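# Assemble the two printed parts to match the displayed sample

## Task

Join the two printed parts so they match the assembled example on the stand, and do it quickly. The robot must not tip over or finish leaning, or the task fails. Knocking anything over or moving anything out of the work area also fails it.

## Robot and tools

ROBOT. A wheeled base carries a lifting column with a tilting head and two six-joint arms, left and right, each with a parallel gripper. Shoulder height S = 0.90 m + column_m. Folded, as at the start, the robot is 0.73 m long, 0.62 m wide and S + 0.43 m tall, with its front 0.40 m ahead of the column. Cameras: cam_head_left, cam_head_right (a stereo pair on the head), cam_left_wrist, cam_right_wrist and nav_camera (low on the front).

FRAMES. Base frame: origin on the floor under the column, midway between the drive wheels; x forward, y left, z up, in metres. left_hand and right_hand are reported in this frame as the point where the fingers meet (tips 8 mm further); quat_wxyz maps (0,0,1) onto the finger direction, and the hand's y axis runs along the opening. The odometry frame is the base frame as it stood at the start; base_odometry counts wheel turns only, so slip reads as travel. Heading is in rad, left positive.

move. One action per call. 'base' is an object holding exactly one key, a relative offset from where the base last measured itself: translate_m (metres, -3 to 3, positive forward) or rotate_rad (radians, -3.2 to 3.2, positive counter-clockwise seen from above). There is no sideways drive. 'joints' is a single object covering both arms, keyed by joint name, each value an absolute target: column_m 0 to 0.8 m; head_tilt_rad -0.61 to 1.308 (0 level, positive down); left_/right_joint1_rad -2.879 to 2.879; joint2 0 to 3.141; joint3 0 to 3.019; joint4 -1.692 to 1.57; joint5 -1.57 to 1.57 (hand swings to the robot's right when positive); joint6 -2.094 to 2.094 (clockwise roll seen from behind when positive); left_/right_gripper_m 0 to 0.093 m fingertip gap. 'speeds' caps this action only: translate_m 0.05 to 0.8 m/s, rotate_rad 0.1 to 1 rad/s (defaults are the maxima). 'min_time_s' (0.1 to 8 s) is the shortest duration for each arm and gripper motion. 'cameras' picks images (list of names, ['all'], or []). 'blocking' false returns within about 0.5 s while motion continues; a later move overrides only the targets it names. A call with no action just reports state and images. Unknown keys make a call invalid; out-of-range values get it refused. Actions last at most 15 s; base moves time out after 14 s.

wait(seconds 0 to 10, cameras) lets time pass and returns early once running moves settle. stop(cameras) brakes everything still moving. zoom_image(camera, region [x0,y0,x1,y1] pixels, at most 504x504) enlarges part of the latest image of a camera. finished_scene ends the attempt irreversibly; the assembly must stay correct without the robot.

ORDER. If a move or wait in a reply is refused, or an uncommanded stop (contact_stop, time_out) appears, the remaining move, wait and finished_scene calls of that reply are skipped. stop itself never blocks later calls.

ARM GEOMETRY. With joint1 at -1.57 (left) or 1.57 (right) and joints 5, 6 at 0, the arm lies in a vertical plane pointing ahead, 0.23 m beside the column. Let a = j2 - 0.35, b = 1.05 + j2 - j3, c = b - j4. The hand is about 0.12 + 0.39 sin a + 0.38 cos b + 0.25 cos c m ahead and S + 0.39 cos a - 0.38 sin b - 0.25 sin c m high; e.g. j2, j3, j4 = 0.92, 0.78, 0.14 gives 0.60 m ahead, 0.25 m below S. Real hands may sit up to 7 cm lower and closer (14 cm with heavy or far loads), so trust the reported hand positions. Below 0.4 m height the base housing blocks a hand nearer than 0.45 m. Loads held fingers-down: about 3.2 kg near 0.4 m ahead, 1 kg out to 0.8 m, light items (0.3 kg or less) from 0.14 m above S to 0.7 m below.

GRIPPER. Fingers 7 cm long, 1.5 cm wide at tips, 7 cm at base; outside span 1 cm more than the gap at the tips. Body 10 cm wide; wrist camera sticks out 11 cm on one side. A reading staying 0.003 m or more above target means something is held. Closing about 0.005 m below first-contact reading gives full force; reopen well above the reading to release.

FRICTION AND TOUCH. Targets within about 0.03 rad (0.08 for joints 2, 3) of the current reading may not move yet report done. Raising a hand also pulls it toward the column. For gentle contact, step about 0.05 rad per call from your previous target. The column halts with contact_stop when an arm's load changes during descent (a touch); it then refuses further descent until raised 0.2 m, unless the load returns to normal.

RESULT LINES. 'move' reads done or the worst status. Status words: moving, done, off_target, contact_stop, time_out, not_followed (a safety check blocked the arm for nearing itself, the other arm or the body; back each moved joint off by 0.05 rad), limit_stop_at_motor_heat. on_its_own lists things the robot did unbidden; 'held at' is a target. If turned_by_wheels and turned_by_imu disagree by over ~4 % and 0.05 rad, the base collided or slipped. base_tilt gives forward/right lean in degrees. motor_effort is wheel motor load in %, peak in brackets; wheel_motors_off 1 means an overload cut-out after about 3 s of hard pushing. Joint torques follow arm joint order. MOTOR HOT appears at 85 C; at 100 C that arm goes limp for 30 to 60 s.

AVOID. Never let the arms strike or squeeze each other, including grippers and fingers. Fast, stretched, loaded swings overshoot up to 30 degrees and can rock or tip the robot. Don't keep arms pushing against obstacles; resend the reported joint positions as targets to relax them. If the base stalls, back off 0.05 m first. Don't drop parts, release them while moving, or knock things off the table or out of the work area.

Each tool is called after "Call:" as name([rows], argument=value, ...), one row to a line, values as JSON.

## Session

Call:
move(cameras=["all"])

Scene clock: 0.00 s.
Joint torques (N m): no reading
Heat: left arm: hottest waist 26 °C; right arm: hottest shoulder 28 °C.
base_odometry: x=+0.000 y=+0.000 heading=+0.000
turned_by_wheels: +0.000
turned_by_imu: +0.000
base_tilt: forward=+0.3 right=+0.6
base_status: not commanded
joint_positions: column_m=+0.554 head_tilt_rad=+0.876 left_joint1_rad=-1.590 left_joint2_rad=+0.886 left_joint3_rad=+0.379 left_joint4_rad=-0.959 left_joint5_rad=+0.011 left_joint6_rad=-0.079 left_gripper_m=+0.09396 right_joint1_rad=+1.579 right_joint2_rad=+0.890 right_joint3_rad=+0.408 right_joint4_rad=-0.964 right_joint5_rad=+0.043 right_joint6_rad=+0.025 right_gripper_m=+0.09396
joint_status: not commanded
wheel_motors_off: 0
motor_effort: left_wheel=+2 right_wheel=+3
left_hand: x=+0.1273 y=+0.2188 z=+1.2588 quat_wxyz=(+0.454, +0.030, -0.890, -0.008) (m; base frame)
right_hand: x=+0.1415 y=-0.2311 z=+1.2542 quat_wxyz=(+0.444, +0.002, -0.896, +0.022) (m; base frame)
pictures: cam_head_left, cam_head_right, cam_left_wrist, cam_right_wrist, nav_camera

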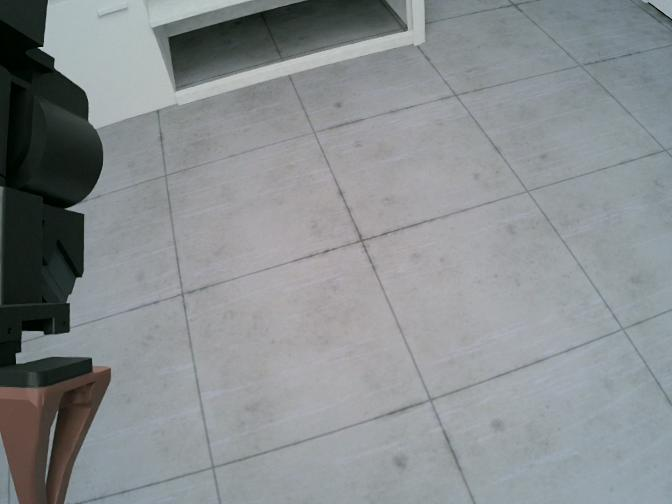

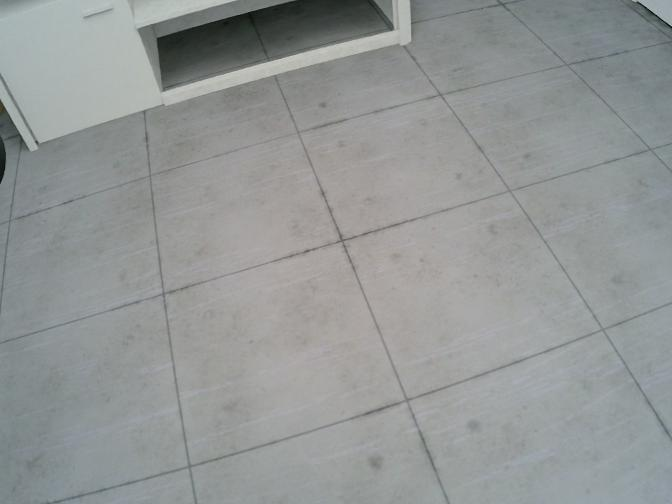

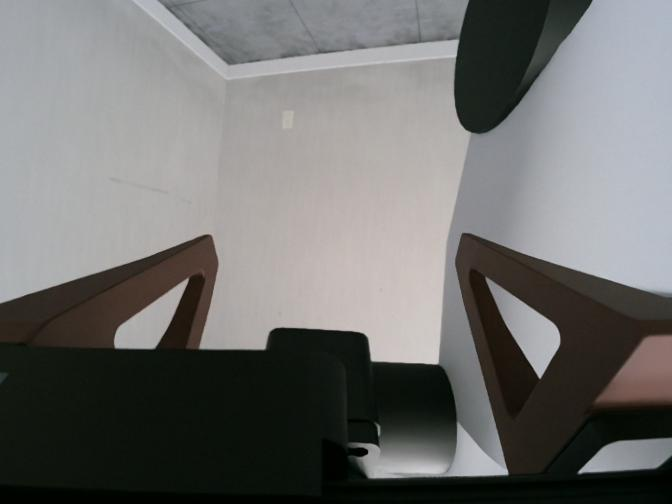

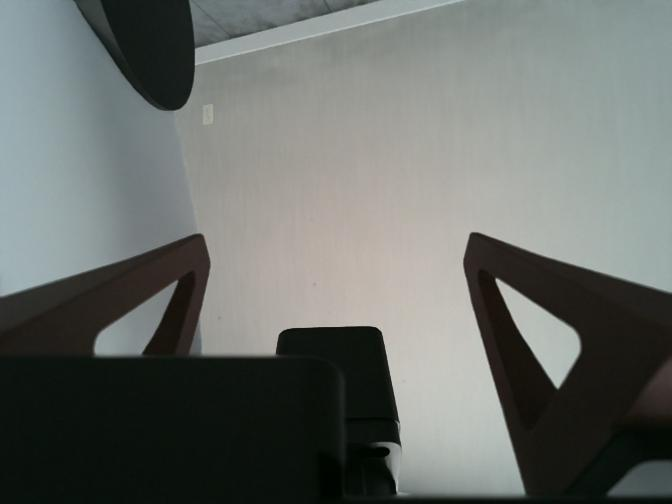

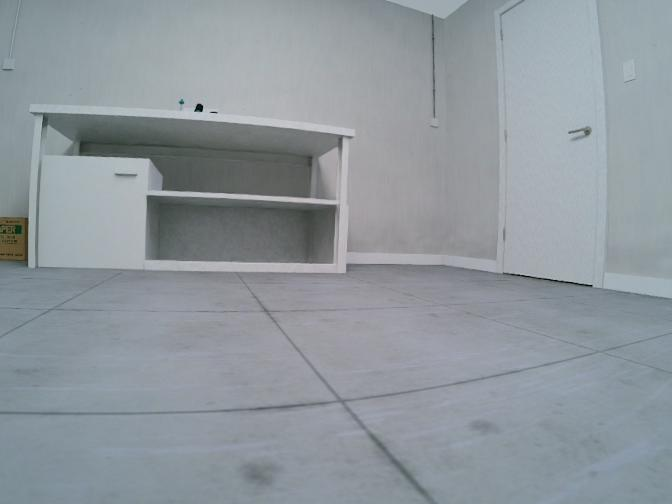

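Call:
move(joints={"head_tilt_rad": 0.45, "column_m": 0.6}, cameras=["cam_head_left","cam_head_right"])

Call:
zoom_image(camera="cam_head_right", region=[0, 50, 336, 302])

Scene clock: 4.33 s.
Joint torques (N m): left_arm=[2.2 -9 -2.02 -1.54 0.03 -0.02] | right_arm=[0.21 -9.47 -0.94 -1.42 0.05 0.01]
Heat: left arm: hottest waist 26 °C; right arm: hottest shoulder 28 °C.
move: done
base_odometry: x=+0.000 y=+0.000 heading=+0.000
turned_by_wheels: +0.000
turned_by_imu: -0.001
base_tilt: forward=+0.3 right=+0.5
base_status: not commanded
joint_positions: column_m=+0.600 head_tilt_rad=+0.468 left_joint1_rad=-1.590 left_joint2_rad=+0.886 left_joint3_rad=+0.379 left_joint4_rad=-0.959 left_joint5_rad=+0.011 left_joint6_rad=-0.079 left_gripper_m=+0.09396 right_joint1_rad=+1.579 right_joint2_rad=+0.890 right_joint3_rad=+0.408 right_joint4_rad=-0.964 right_joint5_rad=+0.043 right_joint6_rad=+0.025 right_gripper_m=+0.09396
joint_status: all done
wheel_motors_off: 0
motor_effort: left_wheel=+3(5) right_wheel=+3(4)
left_hand: x=+0.1273 y=+0.2188 z=+1.3047 quat_wxyz=(+0.454, +0.030, -0.890, -0.008) (m; base frame)
right_hand: x=+0.1415 y=-0.2311 z=+1.3001 quat_wxyz=(+0.444, +0.002, -0.896, +0.022) (m; base frame)
pictures: cam_head_left, cam_head_right
camera_calibration:
cam_head_left: T_world_to_cam=[[0.103089, -0.991315, -0.0816552, 0.138127], [-0.440129, 0.028157, -0.897493, 1.4348], [0.891997, 0.128461, -0.433403, 0.573644], [0, 0, 0, 1]] pos_world=[0.105569, 0.0228366, 1.54762]
cam_head_right: T_world_to_cam=[[0.103701, -0.991237, -0.0818305, 0.0755135], [-0.439467, 0.0281425, -0.897818, 1.43526], [0.892253, 0.129066, -0.432697, 0.57238], [0, 0, 0, 1]] pos_world=[0.112211, -0.0394149, 1.54245]

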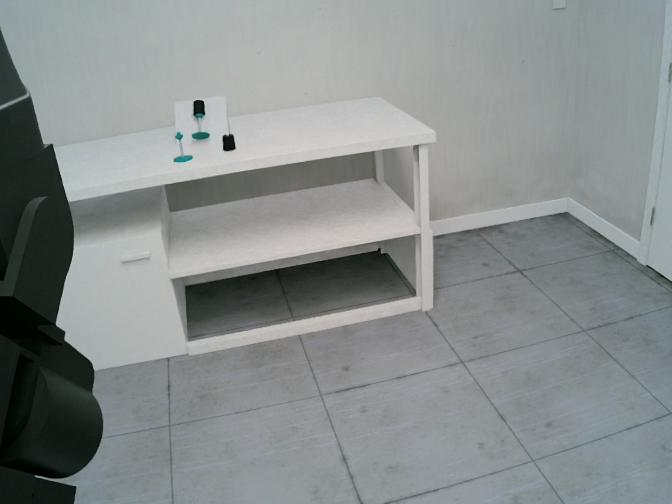

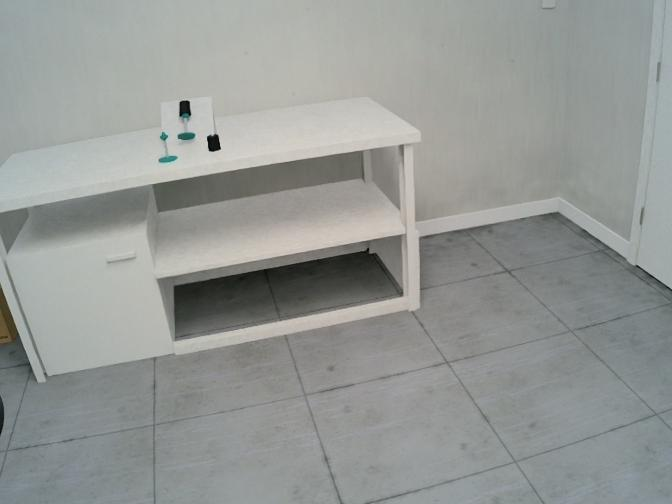

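Scaled by 1.500 from the camera's 672x504 image, which has a finer 960x720 frame.

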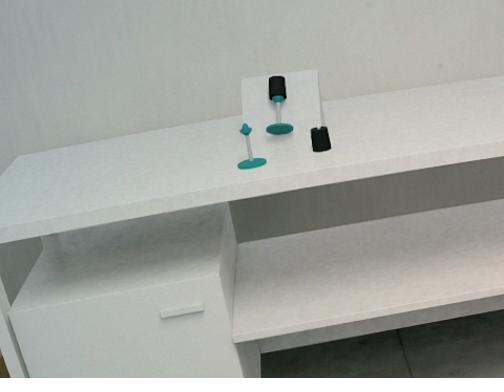

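Call:
move(base={"rotate_rad": 0.34})

Call:
move(base={"translate_m": 1.55}, joints={"head_tilt_rad": 0.7}, cameras=["cam_head_left","cam_head_right","nav_camera"])

Scene clock: 31.10 s.
Joint torques (N m): left_arm=[2.32 -9 -2.03 -1.55 0.03 -0.02] | right_arm=[-0.21 -9.35 -1.11 -1.59 0.05 0]
Heat: left arm: hottest waist 26 °C; right arm: hottest shoulder 28 °C.
move: done
base_odometry: x=+0.000 y=+0.000 heading=+0.339
turned_by_wheels: +0.339
turned_by_imu: +0.327
base_tilt: forward=+0.2 right=+0.6
base_status: done
joint_positions: column_m=+0.600 head_tilt_rad=+0.468 left_joint1_rad=-1.590 left_joint2_rad=+0.886 left_joint3_rad=+0.379 left_joint4_rad=-0.959 left_joint5_rad=+0.011 left_joint6_rad=-0.079 left_gripper_m=+0.09396 right_joint1_rad=+1.579 right_joint2_rad=+0.890 right_joint3_rad=+0.408 right_joint4_rad=-0.964 right_joint5_rad=+0.043 right_joint6_rad=+0.025 right_gripper_m=+0.09396
joint_status: not commanded
wheel_motors_off: 0
motor_effort: left_wheel=+2(32) right_wheel=+2(54)
left_hand: x=+0.1273 y=+0.2188 z=+1.3047 quat_wxyz=(+0.454, +0.030, -0.890, -0.008) (m; base frame)
right_hand: x=+0.1415 y=-0.2311 z=+1.3001 quat_wxyz=(+0.444, +0.002, -0.896, +0.022) (m; base frame)
pictures: none

Scene clock: 35.10 s.
Joint torques (N m): left_arm=[2.2 -9.11 -2.11 -1.54 0.03 -0.02] | right_arm=[0.67 -9.64 -1.09 -1.48 0.03 0.04]
Heat: left arm: hottest waist 26 °C; right arm: hottest shoulder 28 °C.
move: done
base_odometry: x=+1.462 y=+0.516 heading=+0.340
turned_by_wheels: +0.001
turned_by_imu: +0.003
base_tilt: forward=+0.3 right=+0.5
base_status: done
joint_positions: column_m=+0.600 head_tilt_rad=+0.703 left_joint1_rad=-1.590 left_joint2_rad=+0.886 left_joint3_rad=+0.379 left_joint4_rad=-0.959 left_joint5_rad=+0.011 left_joint6_rad=-0.079 left_gripper_m=+0.09396 right_joint1_rad=+1.579 right_joint2_rad=+0.890 right_joint3_rad=+0.408 right_joint4_rad=-0.964 right_joint5_rad=+0.043 right_joint6_rad=+0.025 right_gripper_m=+0.09396
joint_status: all done
wheel_motors_off: 0
motor_effort: left_wheel=-1(47) right_wheel=+0(49)
left_hand: x=+0.1277 y=+0.2188 z=+1.3046 quat_wxyz=(+0.454, +0.030, -0.891, -0.008) (m; base frame)
right_hand: x=+0.1415 y=-0.2311 z=+1.3001 quat_wxyz=(+0.444, +0.002, -0.896, +0.022) (m; base frame)
pictures: cam_head_left, cam_head_right, nav_camera
camera_calibration:
cam_head_left: T_world_to_cam=[[0.0812374, -0.991315, -0.103416, 0.173726], [-0.637017, 0.0281597, -0.770336, 1.24295], [0.766557, 0.128457, -0.629197, 0.890412], [0, 0, 0, 1]] pos_world=[0.0951115, 0.0228366, 1.5357]
cam_head_right: T_world_to_cam=[[0.0817913, -0.991237, -0.103728, 0.111339], [-0.636449, 0.0281451, -0.770805, 1.24373], [0.76697, 0.129063, -0.628569, 0.889281], [0, 0, 0, 1]] pos_world=[0.100409, -0.0394149, 1.52919]

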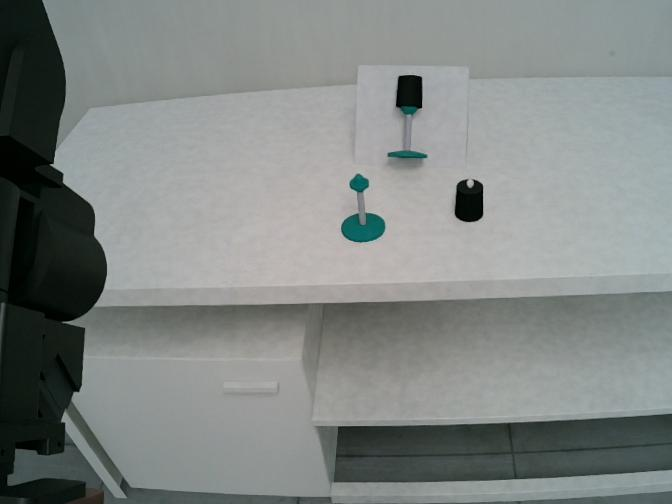

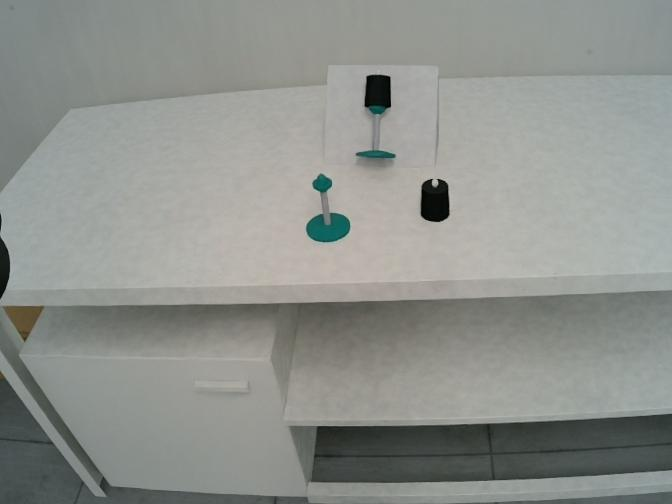

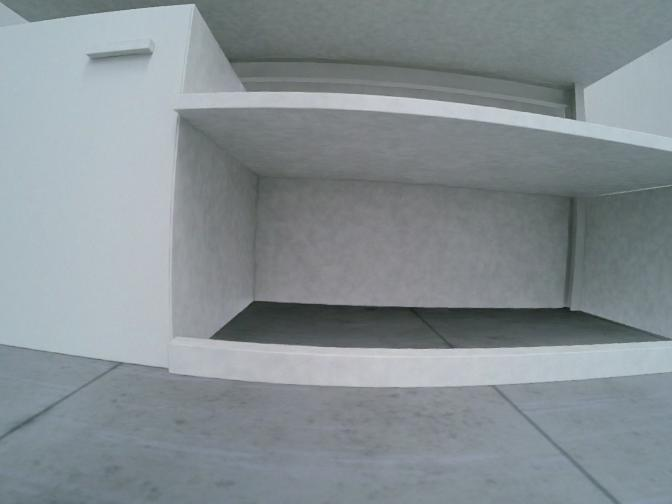

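Call:
zoom_image(camera="cam_head_right", region=[300, 50, 480, 250])

Call:
zoom_image(camera="cam_head_left", region=[320, 50, 500, 250])

Scaled by 2.520 from the camera's 672x504 image, which has a finer 960x720 frame.

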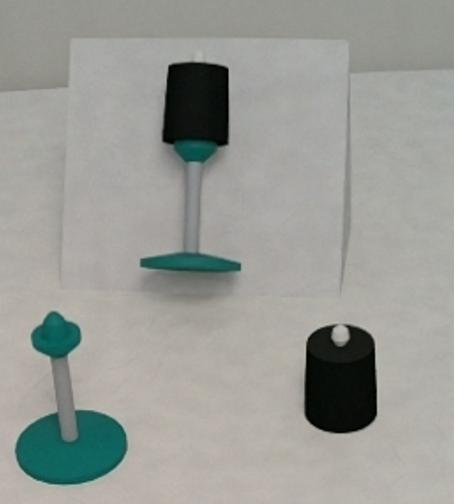

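Scaled by 2.520 from the camera's 672x504 image, which has a finer 960x720 frame.

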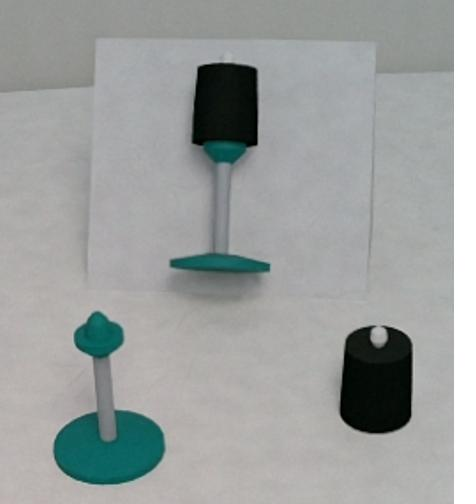

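Call:
move(base={"rotate_rad": 0.148}, joints={"right_joint1_rad": 1.571, "right_joint2_rad": 1.45, "right_joint3_rad": 1.587, "right_joint4_rad": -0.658, "right_joint5_rad": 0, "right_joint6_rad": 0, "head_tilt_rad": 0.85}, cameras=["cam_head_left","cam_head_right","cam_right_wrist"])

Scene clock: 91.40 s.
Joint torques (N m): left_arm=[2.14 -9.11 -2.1 -1.54 0.03 -0.02] | right_arm=[0.44 -24.41 5.91 0.16 -0.04 0.01]
Heat: left arm: hottest waist 26 °C; right arm: hottest shoulder 29 °C.
move: done
base_odometry: x=+1.462 y=+0.516 heading=+0.486
turned_by_wheels: +0.147
turned_by_imu: +0.140
base_tilt: forward=+0.3 right=+0.6
base_status: done
joint_positions: column_m=+0.600 head_tilt_rad=+0.851 left_joint1_rad=-1.590 left_joint2_rad=+0.886 left_joint3_rad=+0.379 left_joint4_rad=-0.959 left_joint5_rad=+0.011 left_joint6_rad=-0.079 left_gripper_m=+0.09396 right_joint1_rad=+1.576 right_joint2_rad=+1.448 right_joint3_rad=+1.575 right_joint4_rad=-0.661 right_joint5_rad=+0.002 right_joint6_rad=+0.003 right_gripper_m=+0.09396
joint_status: all done
wheel_motors_off: 0
motor_effort: left_wheel=-2(44) right_wheel=+0(50)
left_hand: x=+0.1277 y=+0.2188 z=+1.3046 quat_wxyz=(+0.454, +0.030, -0.891, -0.008) (m; base frame)
right_hand: x=+0.6957 y=-0.2225 z=+1.1242 quat_wxyz=(+0.005, +0.000, -1.000, -0.001) (m; base frame)
pictures: cam_head_left, cam_head_right, cam_right_wrist
camera_calibration:
cam_head_left: T_world_to_cam=[[0.0650804, -0.991315, -0.114279, 0.19176], [-0.743792, 0.0281558, -0.667818, 1.0857], [0.665236, 0.128462, -0.735499, 1.06405], [0, 0, 0, 1]] pos_world=[0.0872091, 0.0228366, 1.52957]
cam_head_right: T_world_to_cam=[[0.0655821, -0.991236, -0.11467, 0.1295], [-0.743299, 0.0281412, -0.668367, 1.0866], [0.665736, 0.129067, -0.73494, 1.06303], [0, 0, 0, 1]] pos_world=[0.0914763, -0.0394149, 1.52236]
cam_right_wrist: T_world_to_cam=[[-0.00184396, -0.999998, 0.000749944, -0.223035], [-0.797254, 0.00192281, 0.603641, -0.121367], [-0.603641, 0.000515197, -0.797256, 1.44343], [0, 0, 0, 1]] pos_world=[0.77414, -0.223545, 1.22421]

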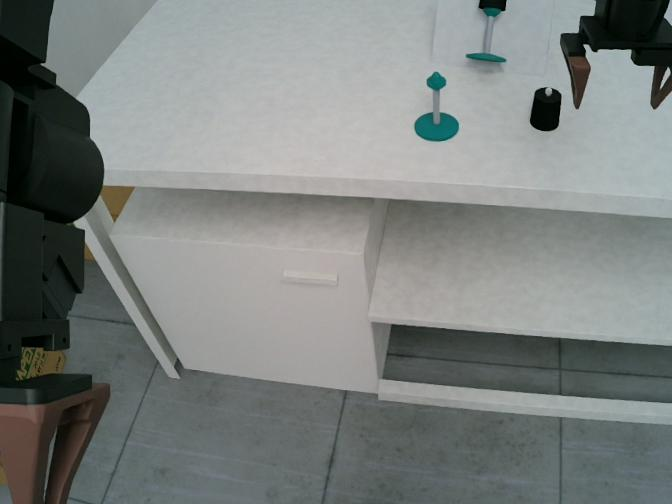

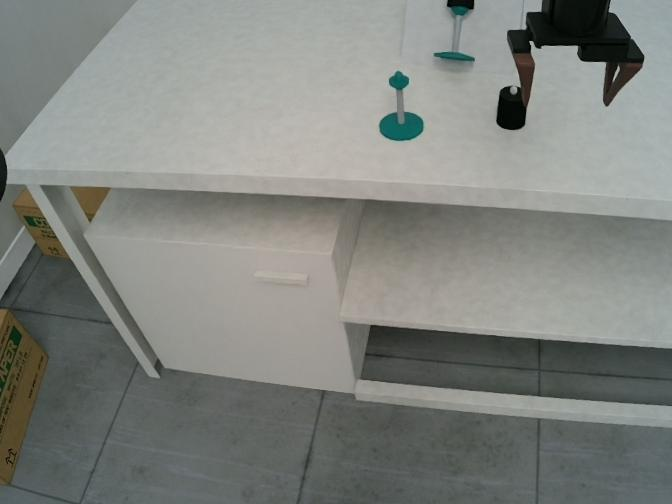

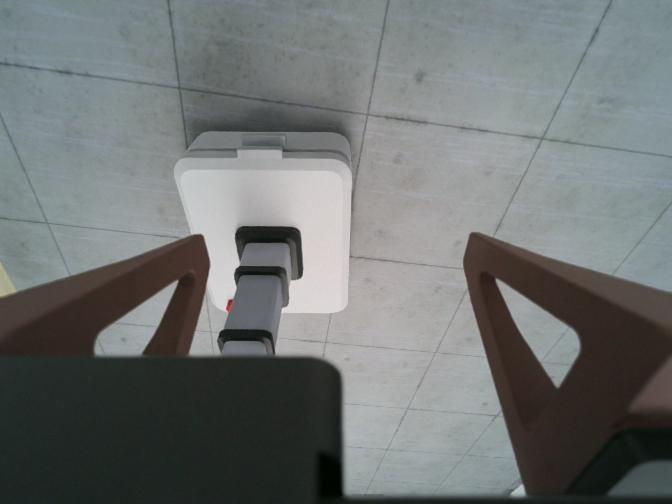

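Call:
move(base={"translate_m": 0.273}, speeds={"translate_m": 0.3}, cameras=["cam_head_left","cam_head_right","cam_right_wrist"])

Call:
zoom_image(camera="cam_head_right", region=[380, 0, 672, 219])

Scene clock: 108.77 s.
Joint torques (N m): left_arm=[2.2 -9 -2.11 -1.58 0.03 -0.01] | right_arm=[-0.85 -25.52 5.98 0.12 -0.05 -0.02]
Heat: left arm: hottest waist 26 °C; right arm: hottest shoulder 33 °C.
move: done
base_odometry: x=+1.703 y=+0.644 heading=+0.488
turned_by_wheels: +0.001
turned_by_imu: +0.001
base_tilt: forward=+0.2 right=+0.6
base_status: done
joint_positions: column_m=+0.600 head_tilt_rad=+0.852 left_joint1_rad=-1.590 left_joint2_rad=+0.886 left_joint3_rad=+0.379 left_joint4_rad=-0.959 left_joint5_rad=+0.011 left_joint6_rad=-0.079 left_gripper_m=+0.09396 right_joint1_rad=+1.576 right_joint2_rad=+1.448 right_joint3_rad=+1.575 right_joint4_rad=-0.661 right_joint5_rad=+0.002 right_joint6_rad=+0.003 right_gripper_m=+0.09396
joint_status: not commanded
wheel_motors_off: 0
motor_effort: left_wheel=+0(49) right_wheel=+0(41)
left_hand: x=+0.1277 y=+0.2188 z=+1.3046 quat_wxyz=(+0.454, +0.030, -0.891, -0.008) (m; base frame)
right_hand: x=+0.6957 y=-0.2225 z=+1.1242 quat_wxyz=(+0.005, +0.000, -1.000, -0.001) (m; base frame)
pictures: cam_head_left, cam_head_right, cam_right_wrist
camera_calibration:
cam_head_left: T_world_to_cam=[[0.0650042, -0.991314, -0.114328, 0.191842], [-0.744223, 0.0281624, -0.667338, 1.085], [0.664761, 0.128465, -0.735928, 1.06475], [0, 0, 0, 1]] pos_world=[0.0872091, 0.0228366, 1.52957]
cam_head_right: T_world_to_cam=[[0.0655056, -0.991236, -0.11472, 0.129589], [-0.743731, 0.0281478, -0.667886, 1.08583], [0.665262, 0.129071, -0.735369, 1.06379], [0, 0, 0, 1]] pos_world=[0.0913762, -0.0394149, 1.52236]
cam_right_wrist: T_world_to_cam=[[-0.00184396, -0.999998, 0.000749944, -0.223035], [-0.797254, 0.00192281, 0.603641, -0.121367], [-0.603641, 0.000515197, -0.797256, 1.44343], [0, 0, 0, 1]] pos_world=[0.77414, -0.223545, 1.22421]

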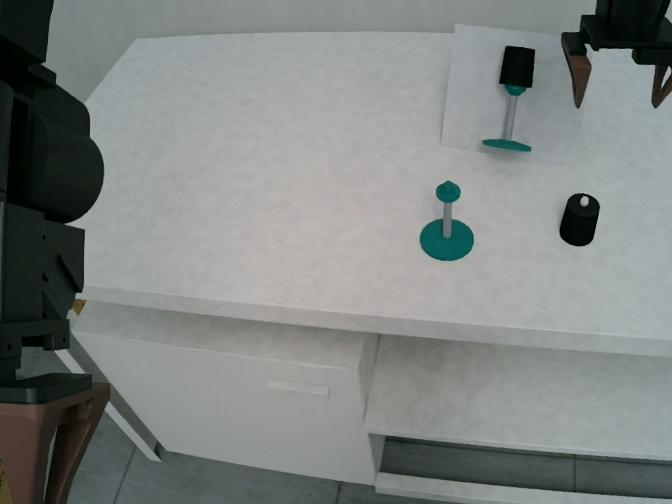

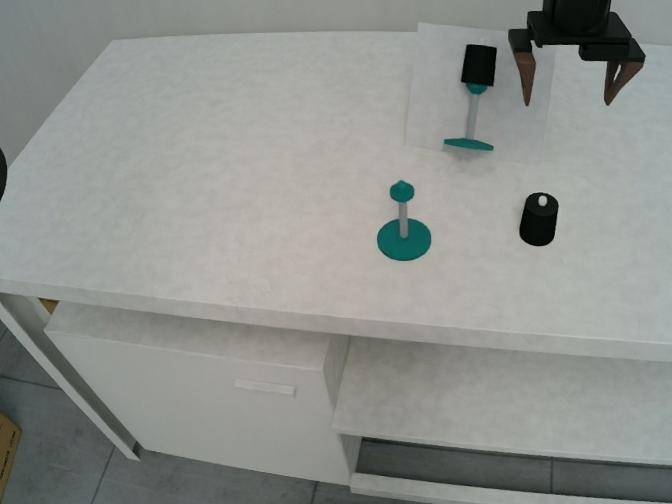

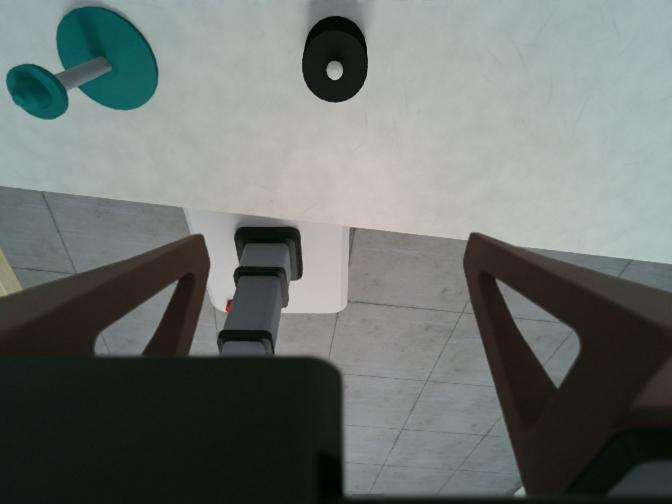

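Scaled by 1.726 from the camera's 672x504 image, which has a finer 960x720 frame.

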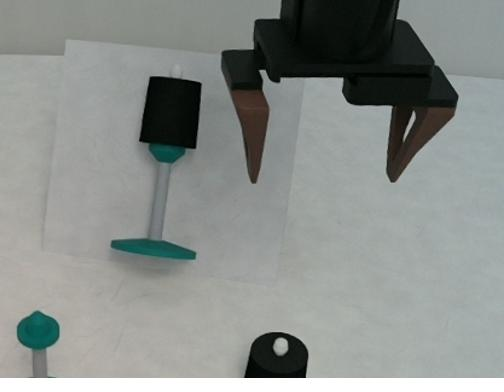

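Call:
move(base={"translate_m": 0.022}, joints={"column_m": 0.47}, cameras=["cam_head_left","cam_head_right","cam_right_wrist"])

Call:
zoom_image(camera="cam_head_right", region=[380, 50, 672, 269])

Scene clock: 125.83 s.
Joint torques (N m): left_arm=[2.14 -9 -2.04 -1.57 0.03 -0.03] | right_arm=[-0.44 -24.41 5.82 0.34 -0.06 -0.03]
Heat: left arm: hottest waist 26 °C; right arm: hottest shoulder 36 °C.
move: done
base_odometry: x=+1.723 y=+0.654 heading=+0.488
turned_by_wheels: +0.001
turned_by_imu: -0.001
base_tilt: forward=+0.3 right=+0.7
base_status: done
joint_positions: column_m=+0.470 head_tilt_rad=+0.852 left_joint1_rad=-1.590 left_joint2_rad=+0.885 left_joint3_rad=+0.379 left_joint4_rad=-0.959 left_joint5_rad=+0.011 left_joint6_rad=-0.079 left_gripper_m=+0.09396 right_joint1_rad=+1.576 right_joint2_rad=+1.448 right_joint3_rad=+1.575 right_joint4_rad=-0.661 right_joint5_rad=+0.002 right_joint6_rad=+0.003 right_gripper_m=+0.09396
joint_status: all done
wheel_motors_off: 0
motor_effort: left_wheel=-2(30) right_wheel=-1(34)
left_hand: x=+0.1277 y=+0.2188 z=+1.1748 quat_wxyz=(+0.453, +0.030, -0.891, -0.008) (m; base frame)
right_hand: x=+0.6961 y=-0.2225 z=+0.9945 quat_wxyz=(+0.005, +0.000, -1.000, -0.001) (m; base frame)
pictures: cam_head_left, cam_head_right, cam_right_wrist
camera_calibration:
cam_head_left: T_world_to_cam=[[0.0650009, -0.991315, -0.114324, 0.176998], [-0.744316, 0.0281444, -0.667234, 0.998244], [0.664656, 0.128464, -0.736022, 0.969367], [0, 0, 0, 1]] pos_world=[0.0872091, 0.0228366, 1.39977]
cam_head_right: T_world_to_cam=[[0.0655022, -0.991236, -0.114716, 0.114683], [-0.743825, 0.0281298, -0.667783, 0.998937], [0.665157, 0.12907, -0.735463, 0.968411], [0, 0, 0, 1]] pos_world=[0.0913762, -0.0394149, 1.39246]
cam_right_wrist: T_world_to_cam=[[-0.00192511, -0.999998, 0.00080732, -0.222937], [-0.797941, 0.00202273, 0.602732, -0.041428], [-0.602732, 0.000516133, -0.797943, 1.34027], [0, 0, 0, 1]] pos_world=[0.774339, -0.223545, 1.09461]

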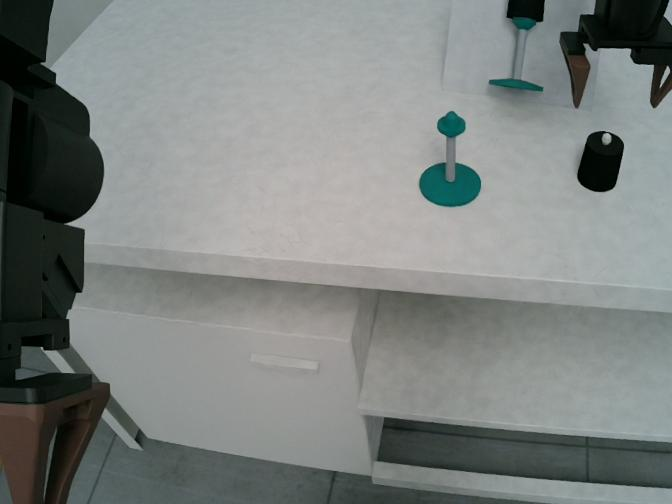

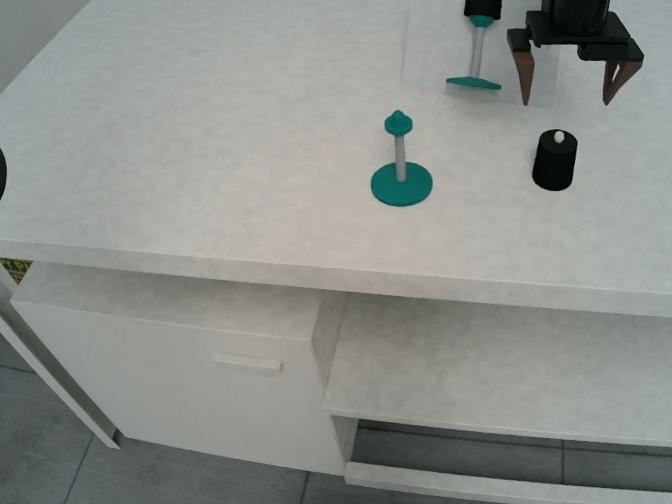

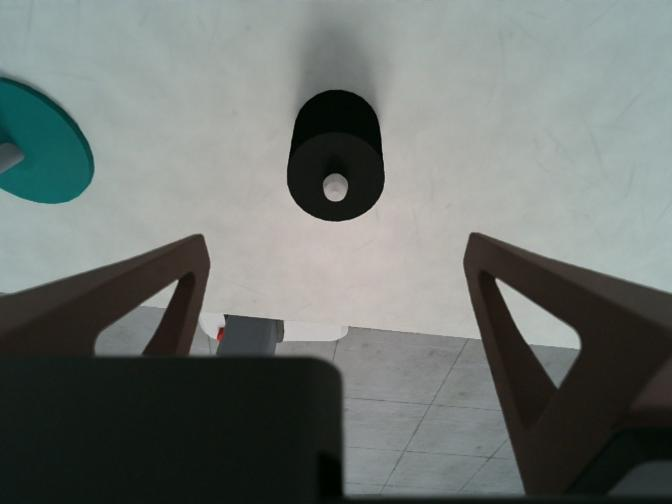

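Scaled by 1.726 from the camera's 672x504 image, which has a finer 960x720 frame.

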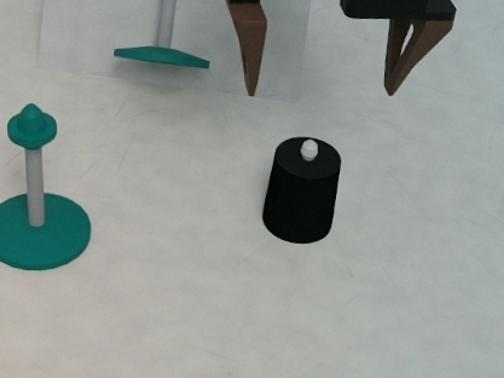

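Call:
move(joints={"column_m": 0.39}, cameras=["cam_head_left","cam_head_right","cam_right_wrist"])

Scene clock: 135.13 s.
Joint torques (N m): left_arm=[2.2 -8.88 -2.06 -1.55 0.03 -0.02] | right_arm=[-0.26 -25 5.75 0.2 -0.05 0.02]
Heat: left arm: hottest waist 26 °C; right arm: hottest shoulder 36 °C.
move: done
base_odometry: x=+1.723 y=+0.654 heading=+0.488
turned_by_wheels: +0.000
turned_by_imu: -0.001
base_tilt: forward=+0.3 right=+0.6
base_status: not commanded
joint_positions: column_m=+0.390 head_tilt_rad=+0.852 left_joint1_rad=-1.590 left_joint2_rad=+0.885 left_joint3_rad=+0.379 left_joint4_rad=-0.959 left_joint5_rad=+0.011 left_joint6_rad=-0.079 left_gripper_m=+0.09396 right_joint1_rad=+1.576 right_joint2_rad=+1.448 right_joint3_rad=+1.575 right_joint4_rad=-0.661 right_joint5_rad=+0.002 right_joint6_rad=+0.003 right_gripper_m=+0.09396
joint_status: all done
wheel_motors_off: 0
motor_effort: left_wheel=+2(3) right_wheel=-1(1)
left_hand: x=+0.1277 y=+0.2188 z=+1.0948 quat_wxyz=(+0.453, +0.030, -0.891, -0.008) (m; base frame)
right_hand: x=+0.6961 y=-0.2225 z=+0.9145 quat_wxyz=(+0.005, +0.000, -1.000, -0.001) (m; base frame)
pictures: cam_head_left, cam_head_right, cam_right_wrist
camera_calibration:
cam_head_left: T_world_to_cam=[[0.0650009, -0.991315, -0.114324, 0.167852], [-0.744316, 0.0281444, -0.667234, 0.944865], [0.664656, 0.128464, -0.736022, 0.910485], [0, 0, 0, 1]] pos_world=[0.0872091, 0.0228366, 1.31977]
cam_head_right: T_world_to_cam=[[0.0655022, -0.991236, -0.114716, 0.105517], [-0.743825, 0.0281298, -0.667783, 0.945581], [0.665157, 0.12907, -0.735463, 0.909647], [0, 0, 0, 1]] pos_world=[0.0913762, -0.0394149, 1.31256]
cam_right_wrist: T_world_to_cam=[[-0.00192511, -0.999998, 0.00080732, -0.222873], [-0.797941, 0.00202273, 0.602732, 0.00679053], [-0.602732, 0.000516133, -0.797943, 1.27644], [0, 0, 0, 1]] pos_world=[0.774339, -0.223545, 1.01461]

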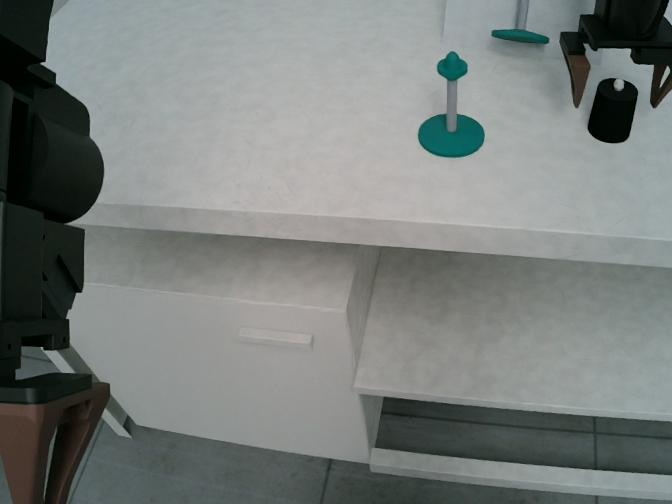

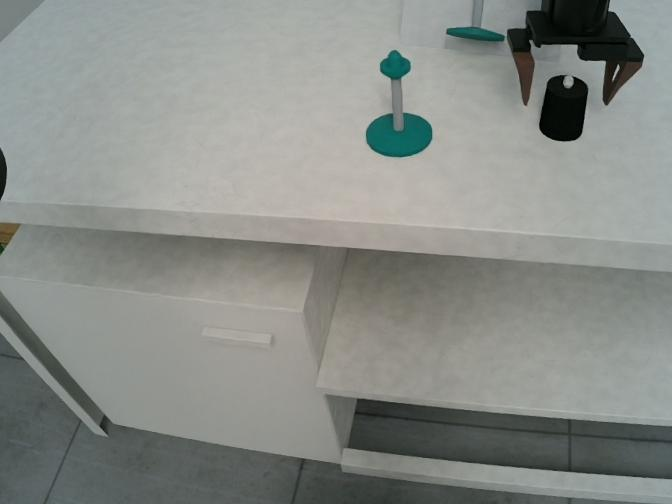

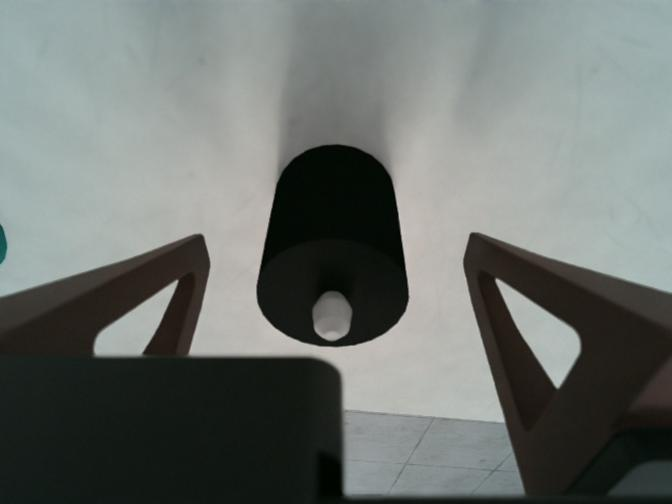

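Call:
move(joints={"right_gripper_m": 0.035}, min_time_s=1.5, cameras=["cam_right_wrist"])

Scene clock: 140.60 s.
Joint torques (N m): left_arm=[2.2 -9 -2.04 -1.57 0.03 -0.03] | right_arm=[-0.44 -24.53 6 0.14 0 -0.03]
Heat: left arm: hottest waist 26 °C; right arm: hottest shoulder 37 °C.
move: off_target
base_odometry: x=+1.723 y=+0.654 heading=+0.488
turned_by_wheels: +0.000
turned_by_imu: -0.001
base_tilt: forward=+0.2 right=+0.6
base_status: not commanded
joint_positions: column_m=+0.390 head_tilt_rad=+0.852 left_joint1_rad=-1.590 left_joint2_rad=+0.885 left_joint3_rad=+0.379 left_joint4_rad=-0.959 left_joint5_rad=+0.011 left_joint6_rad=-0.079 left_gripper_m=+0.09396 right_joint1_rad=+1.576 right_joint2_rad=+1.448 right_joint3_rad=+1.575 right_joint4_rad=-0.661 right_joint5_rad=+0.002 right_joint6_rad=+0.003 right_gripper_m=+0.04687
joint_status: right_gripper_m off_target (ended at +0.04690, target +0.03500)
wheel_motors_off: 0
motor_effort: left_wheel=-2(4) right_wheel=-1(1)
left_hand: x=+0.1277 y=+0.2188 z=+1.0948 quat_wxyz=(+0.453, +0.030, -0.891, -0.008) (m; base frame)
right_hand: x=+0.6961 y=-0.2225 z=+0.9145 quat_wxyz=(+0.005, +0.000, -1.000, -0.001) (m; base frame)
pictures: cam_right_wrist
camera_calibration:
cam_right_wrist: T_world_to_cam=[[-0.00192511, -0.999998, 0.00080732, -0.222873], [-0.797941, 0.00202273, 0.602732, 0.00679053], [-0.602732, 0.000516133, -0.797943, 1.27644], [0, 0, 0, 1]] pos_world=[0.774339, -0.223545, 1.01461]

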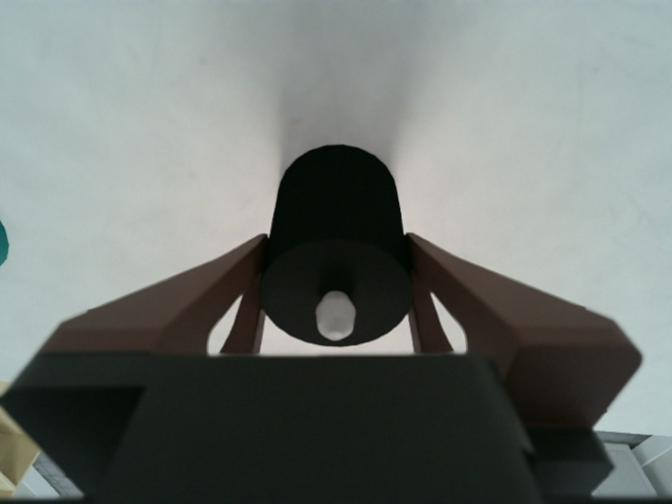

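Call:
move(joints={"column_m": 0.56}, cameras=["cam_head_left","cam_head_right","cam_right_wrist"])

Call:
zoom_image(camera="cam_head_left", region=[380, 50, 672, 269])

Call:
zoom_image(camera="cam_head_right", region=[340, 50, 632, 269])

Scene clock: 147.77 s.
Joint torques (N m): left_arm=[2.14 -8.94 -2.04 -1.57 0.04 -0.02] | right_arm=[-0.32 -24.53 6.01 0.09 -0.06 -0.07]
Heat: left arm: hottest waist 26 °C; right arm: hottest shoulder 37 °C.
move: done
base_odometry: x=+1.723 y=+0.654 heading=+0.488
turned_by_wheels: +0.000
turned_by_imu: -0.001
base_tilt: forward=+0.3 right=+0.5
base_status: not commanded
joint_positions: column_m=+0.560 head_tilt_rad=+0.852 left_joint1_rad=-1.590 left_joint2_rad=+0.885 left_joint3_rad=+0.379 left_joint4_rad=-0.959 left_joint5_rad=+0.011 left_joint6_rad=-0.079 left_gripper_m=+0.09396 right_joint1_rad=+1.576 right_joint2_rad=+1.448 right_joint3_rad=+1.575 right_joint4_rad=-0.661 right_joint5_rad=+0.002 right_joint6_rad=+0.003 right_gripper_m=+0.04687
joint_status: all done
wheel_motors_off: 0
motor_effort: left_wheel=+1(4) right_wheel=+0(1)
left_hand: x=+0.1277 y=+0.2188 z=+1.2647 quat_wxyz=(+0.453, +0.030, -0.891, -0.008) (m; base frame)
right_hand: x=+0.6961 y=-0.2225 z=+1.0843 quat_wxyz=(+0.005, +0.000, -1.000, -0.001) (m; base frame)
pictures: cam_head_left, cam_head_right, cam_right_wrist
camera_calibration:
cam_head_left: T_world_to_cam=[[0.0650009, -0.991315, -0.114324, 0.187264], [-0.744316, 0.0281444, -0.667234, 1.05816], [0.664656, 0.128464, -0.736022, 1.03546], [0, 0, 0, 1]] pos_world=[0.0872091, 0.0228366, 1.48957]
cam_head_right: T_world_to_cam=[[0.0655022, -0.991236, -0.114716, 0.124996], [-0.743825, 0.0281298, -0.667783, 1.05897], [0.665157, 0.12907, -0.735463, 1.03453], [0, 0, 0, 1]] pos_world=[0.0913762, -0.0394149, 1.48236]
cam_right_wrist: T_world_to_cam=[[-0.00192511, -0.999998, 0.00080732, -0.22301], [-0.797941, 0.00202273, 0.602732, -0.0955534], [-0.602732, 0.000516133, -0.797943, 1.41193], [0, 0, 0, 1]] pos_world=[0.774339, -0.223545, 1.18441]

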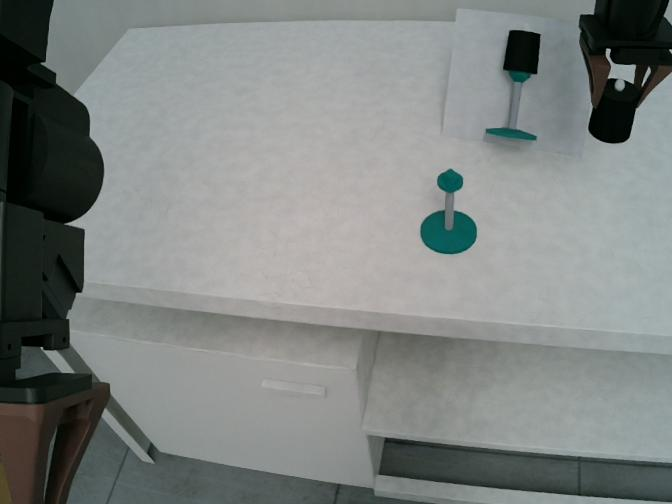

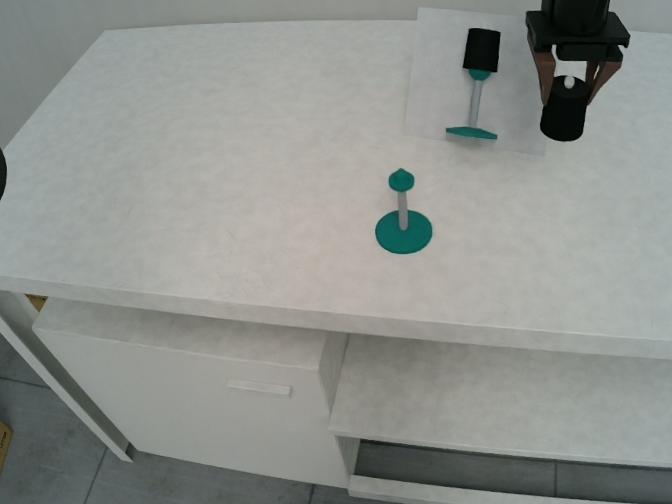

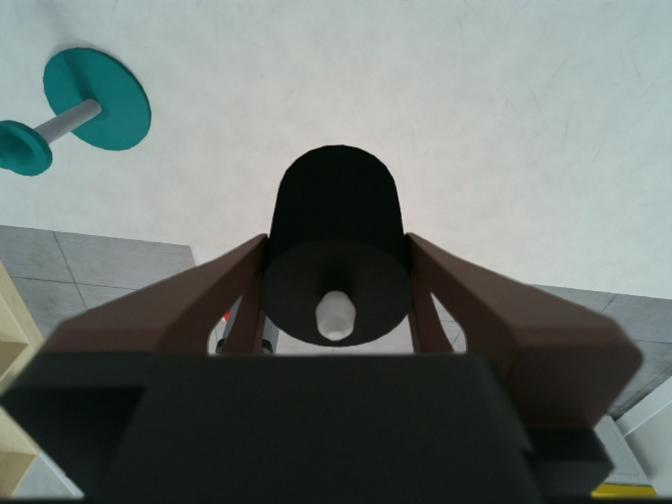

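Scaled by 1.726 from the camera's 672x504 image, which has a finer 960x720 frame.

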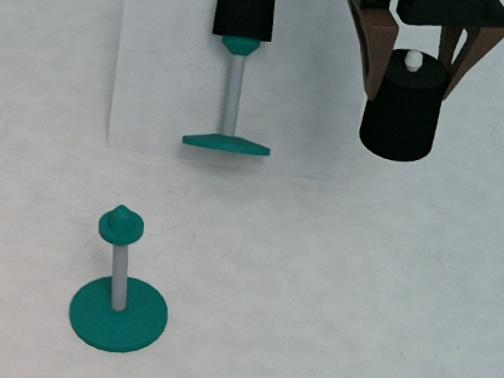

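Scaled by 1.726 from the camera's 672x504 image, which has a finer 960x720 frame.

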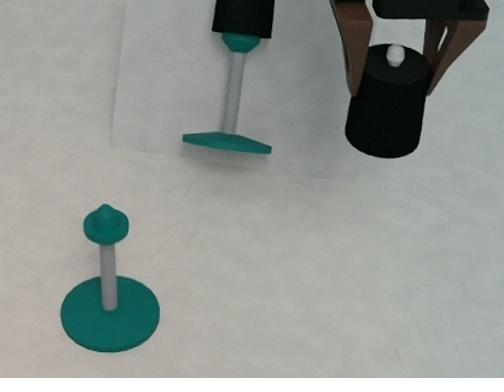

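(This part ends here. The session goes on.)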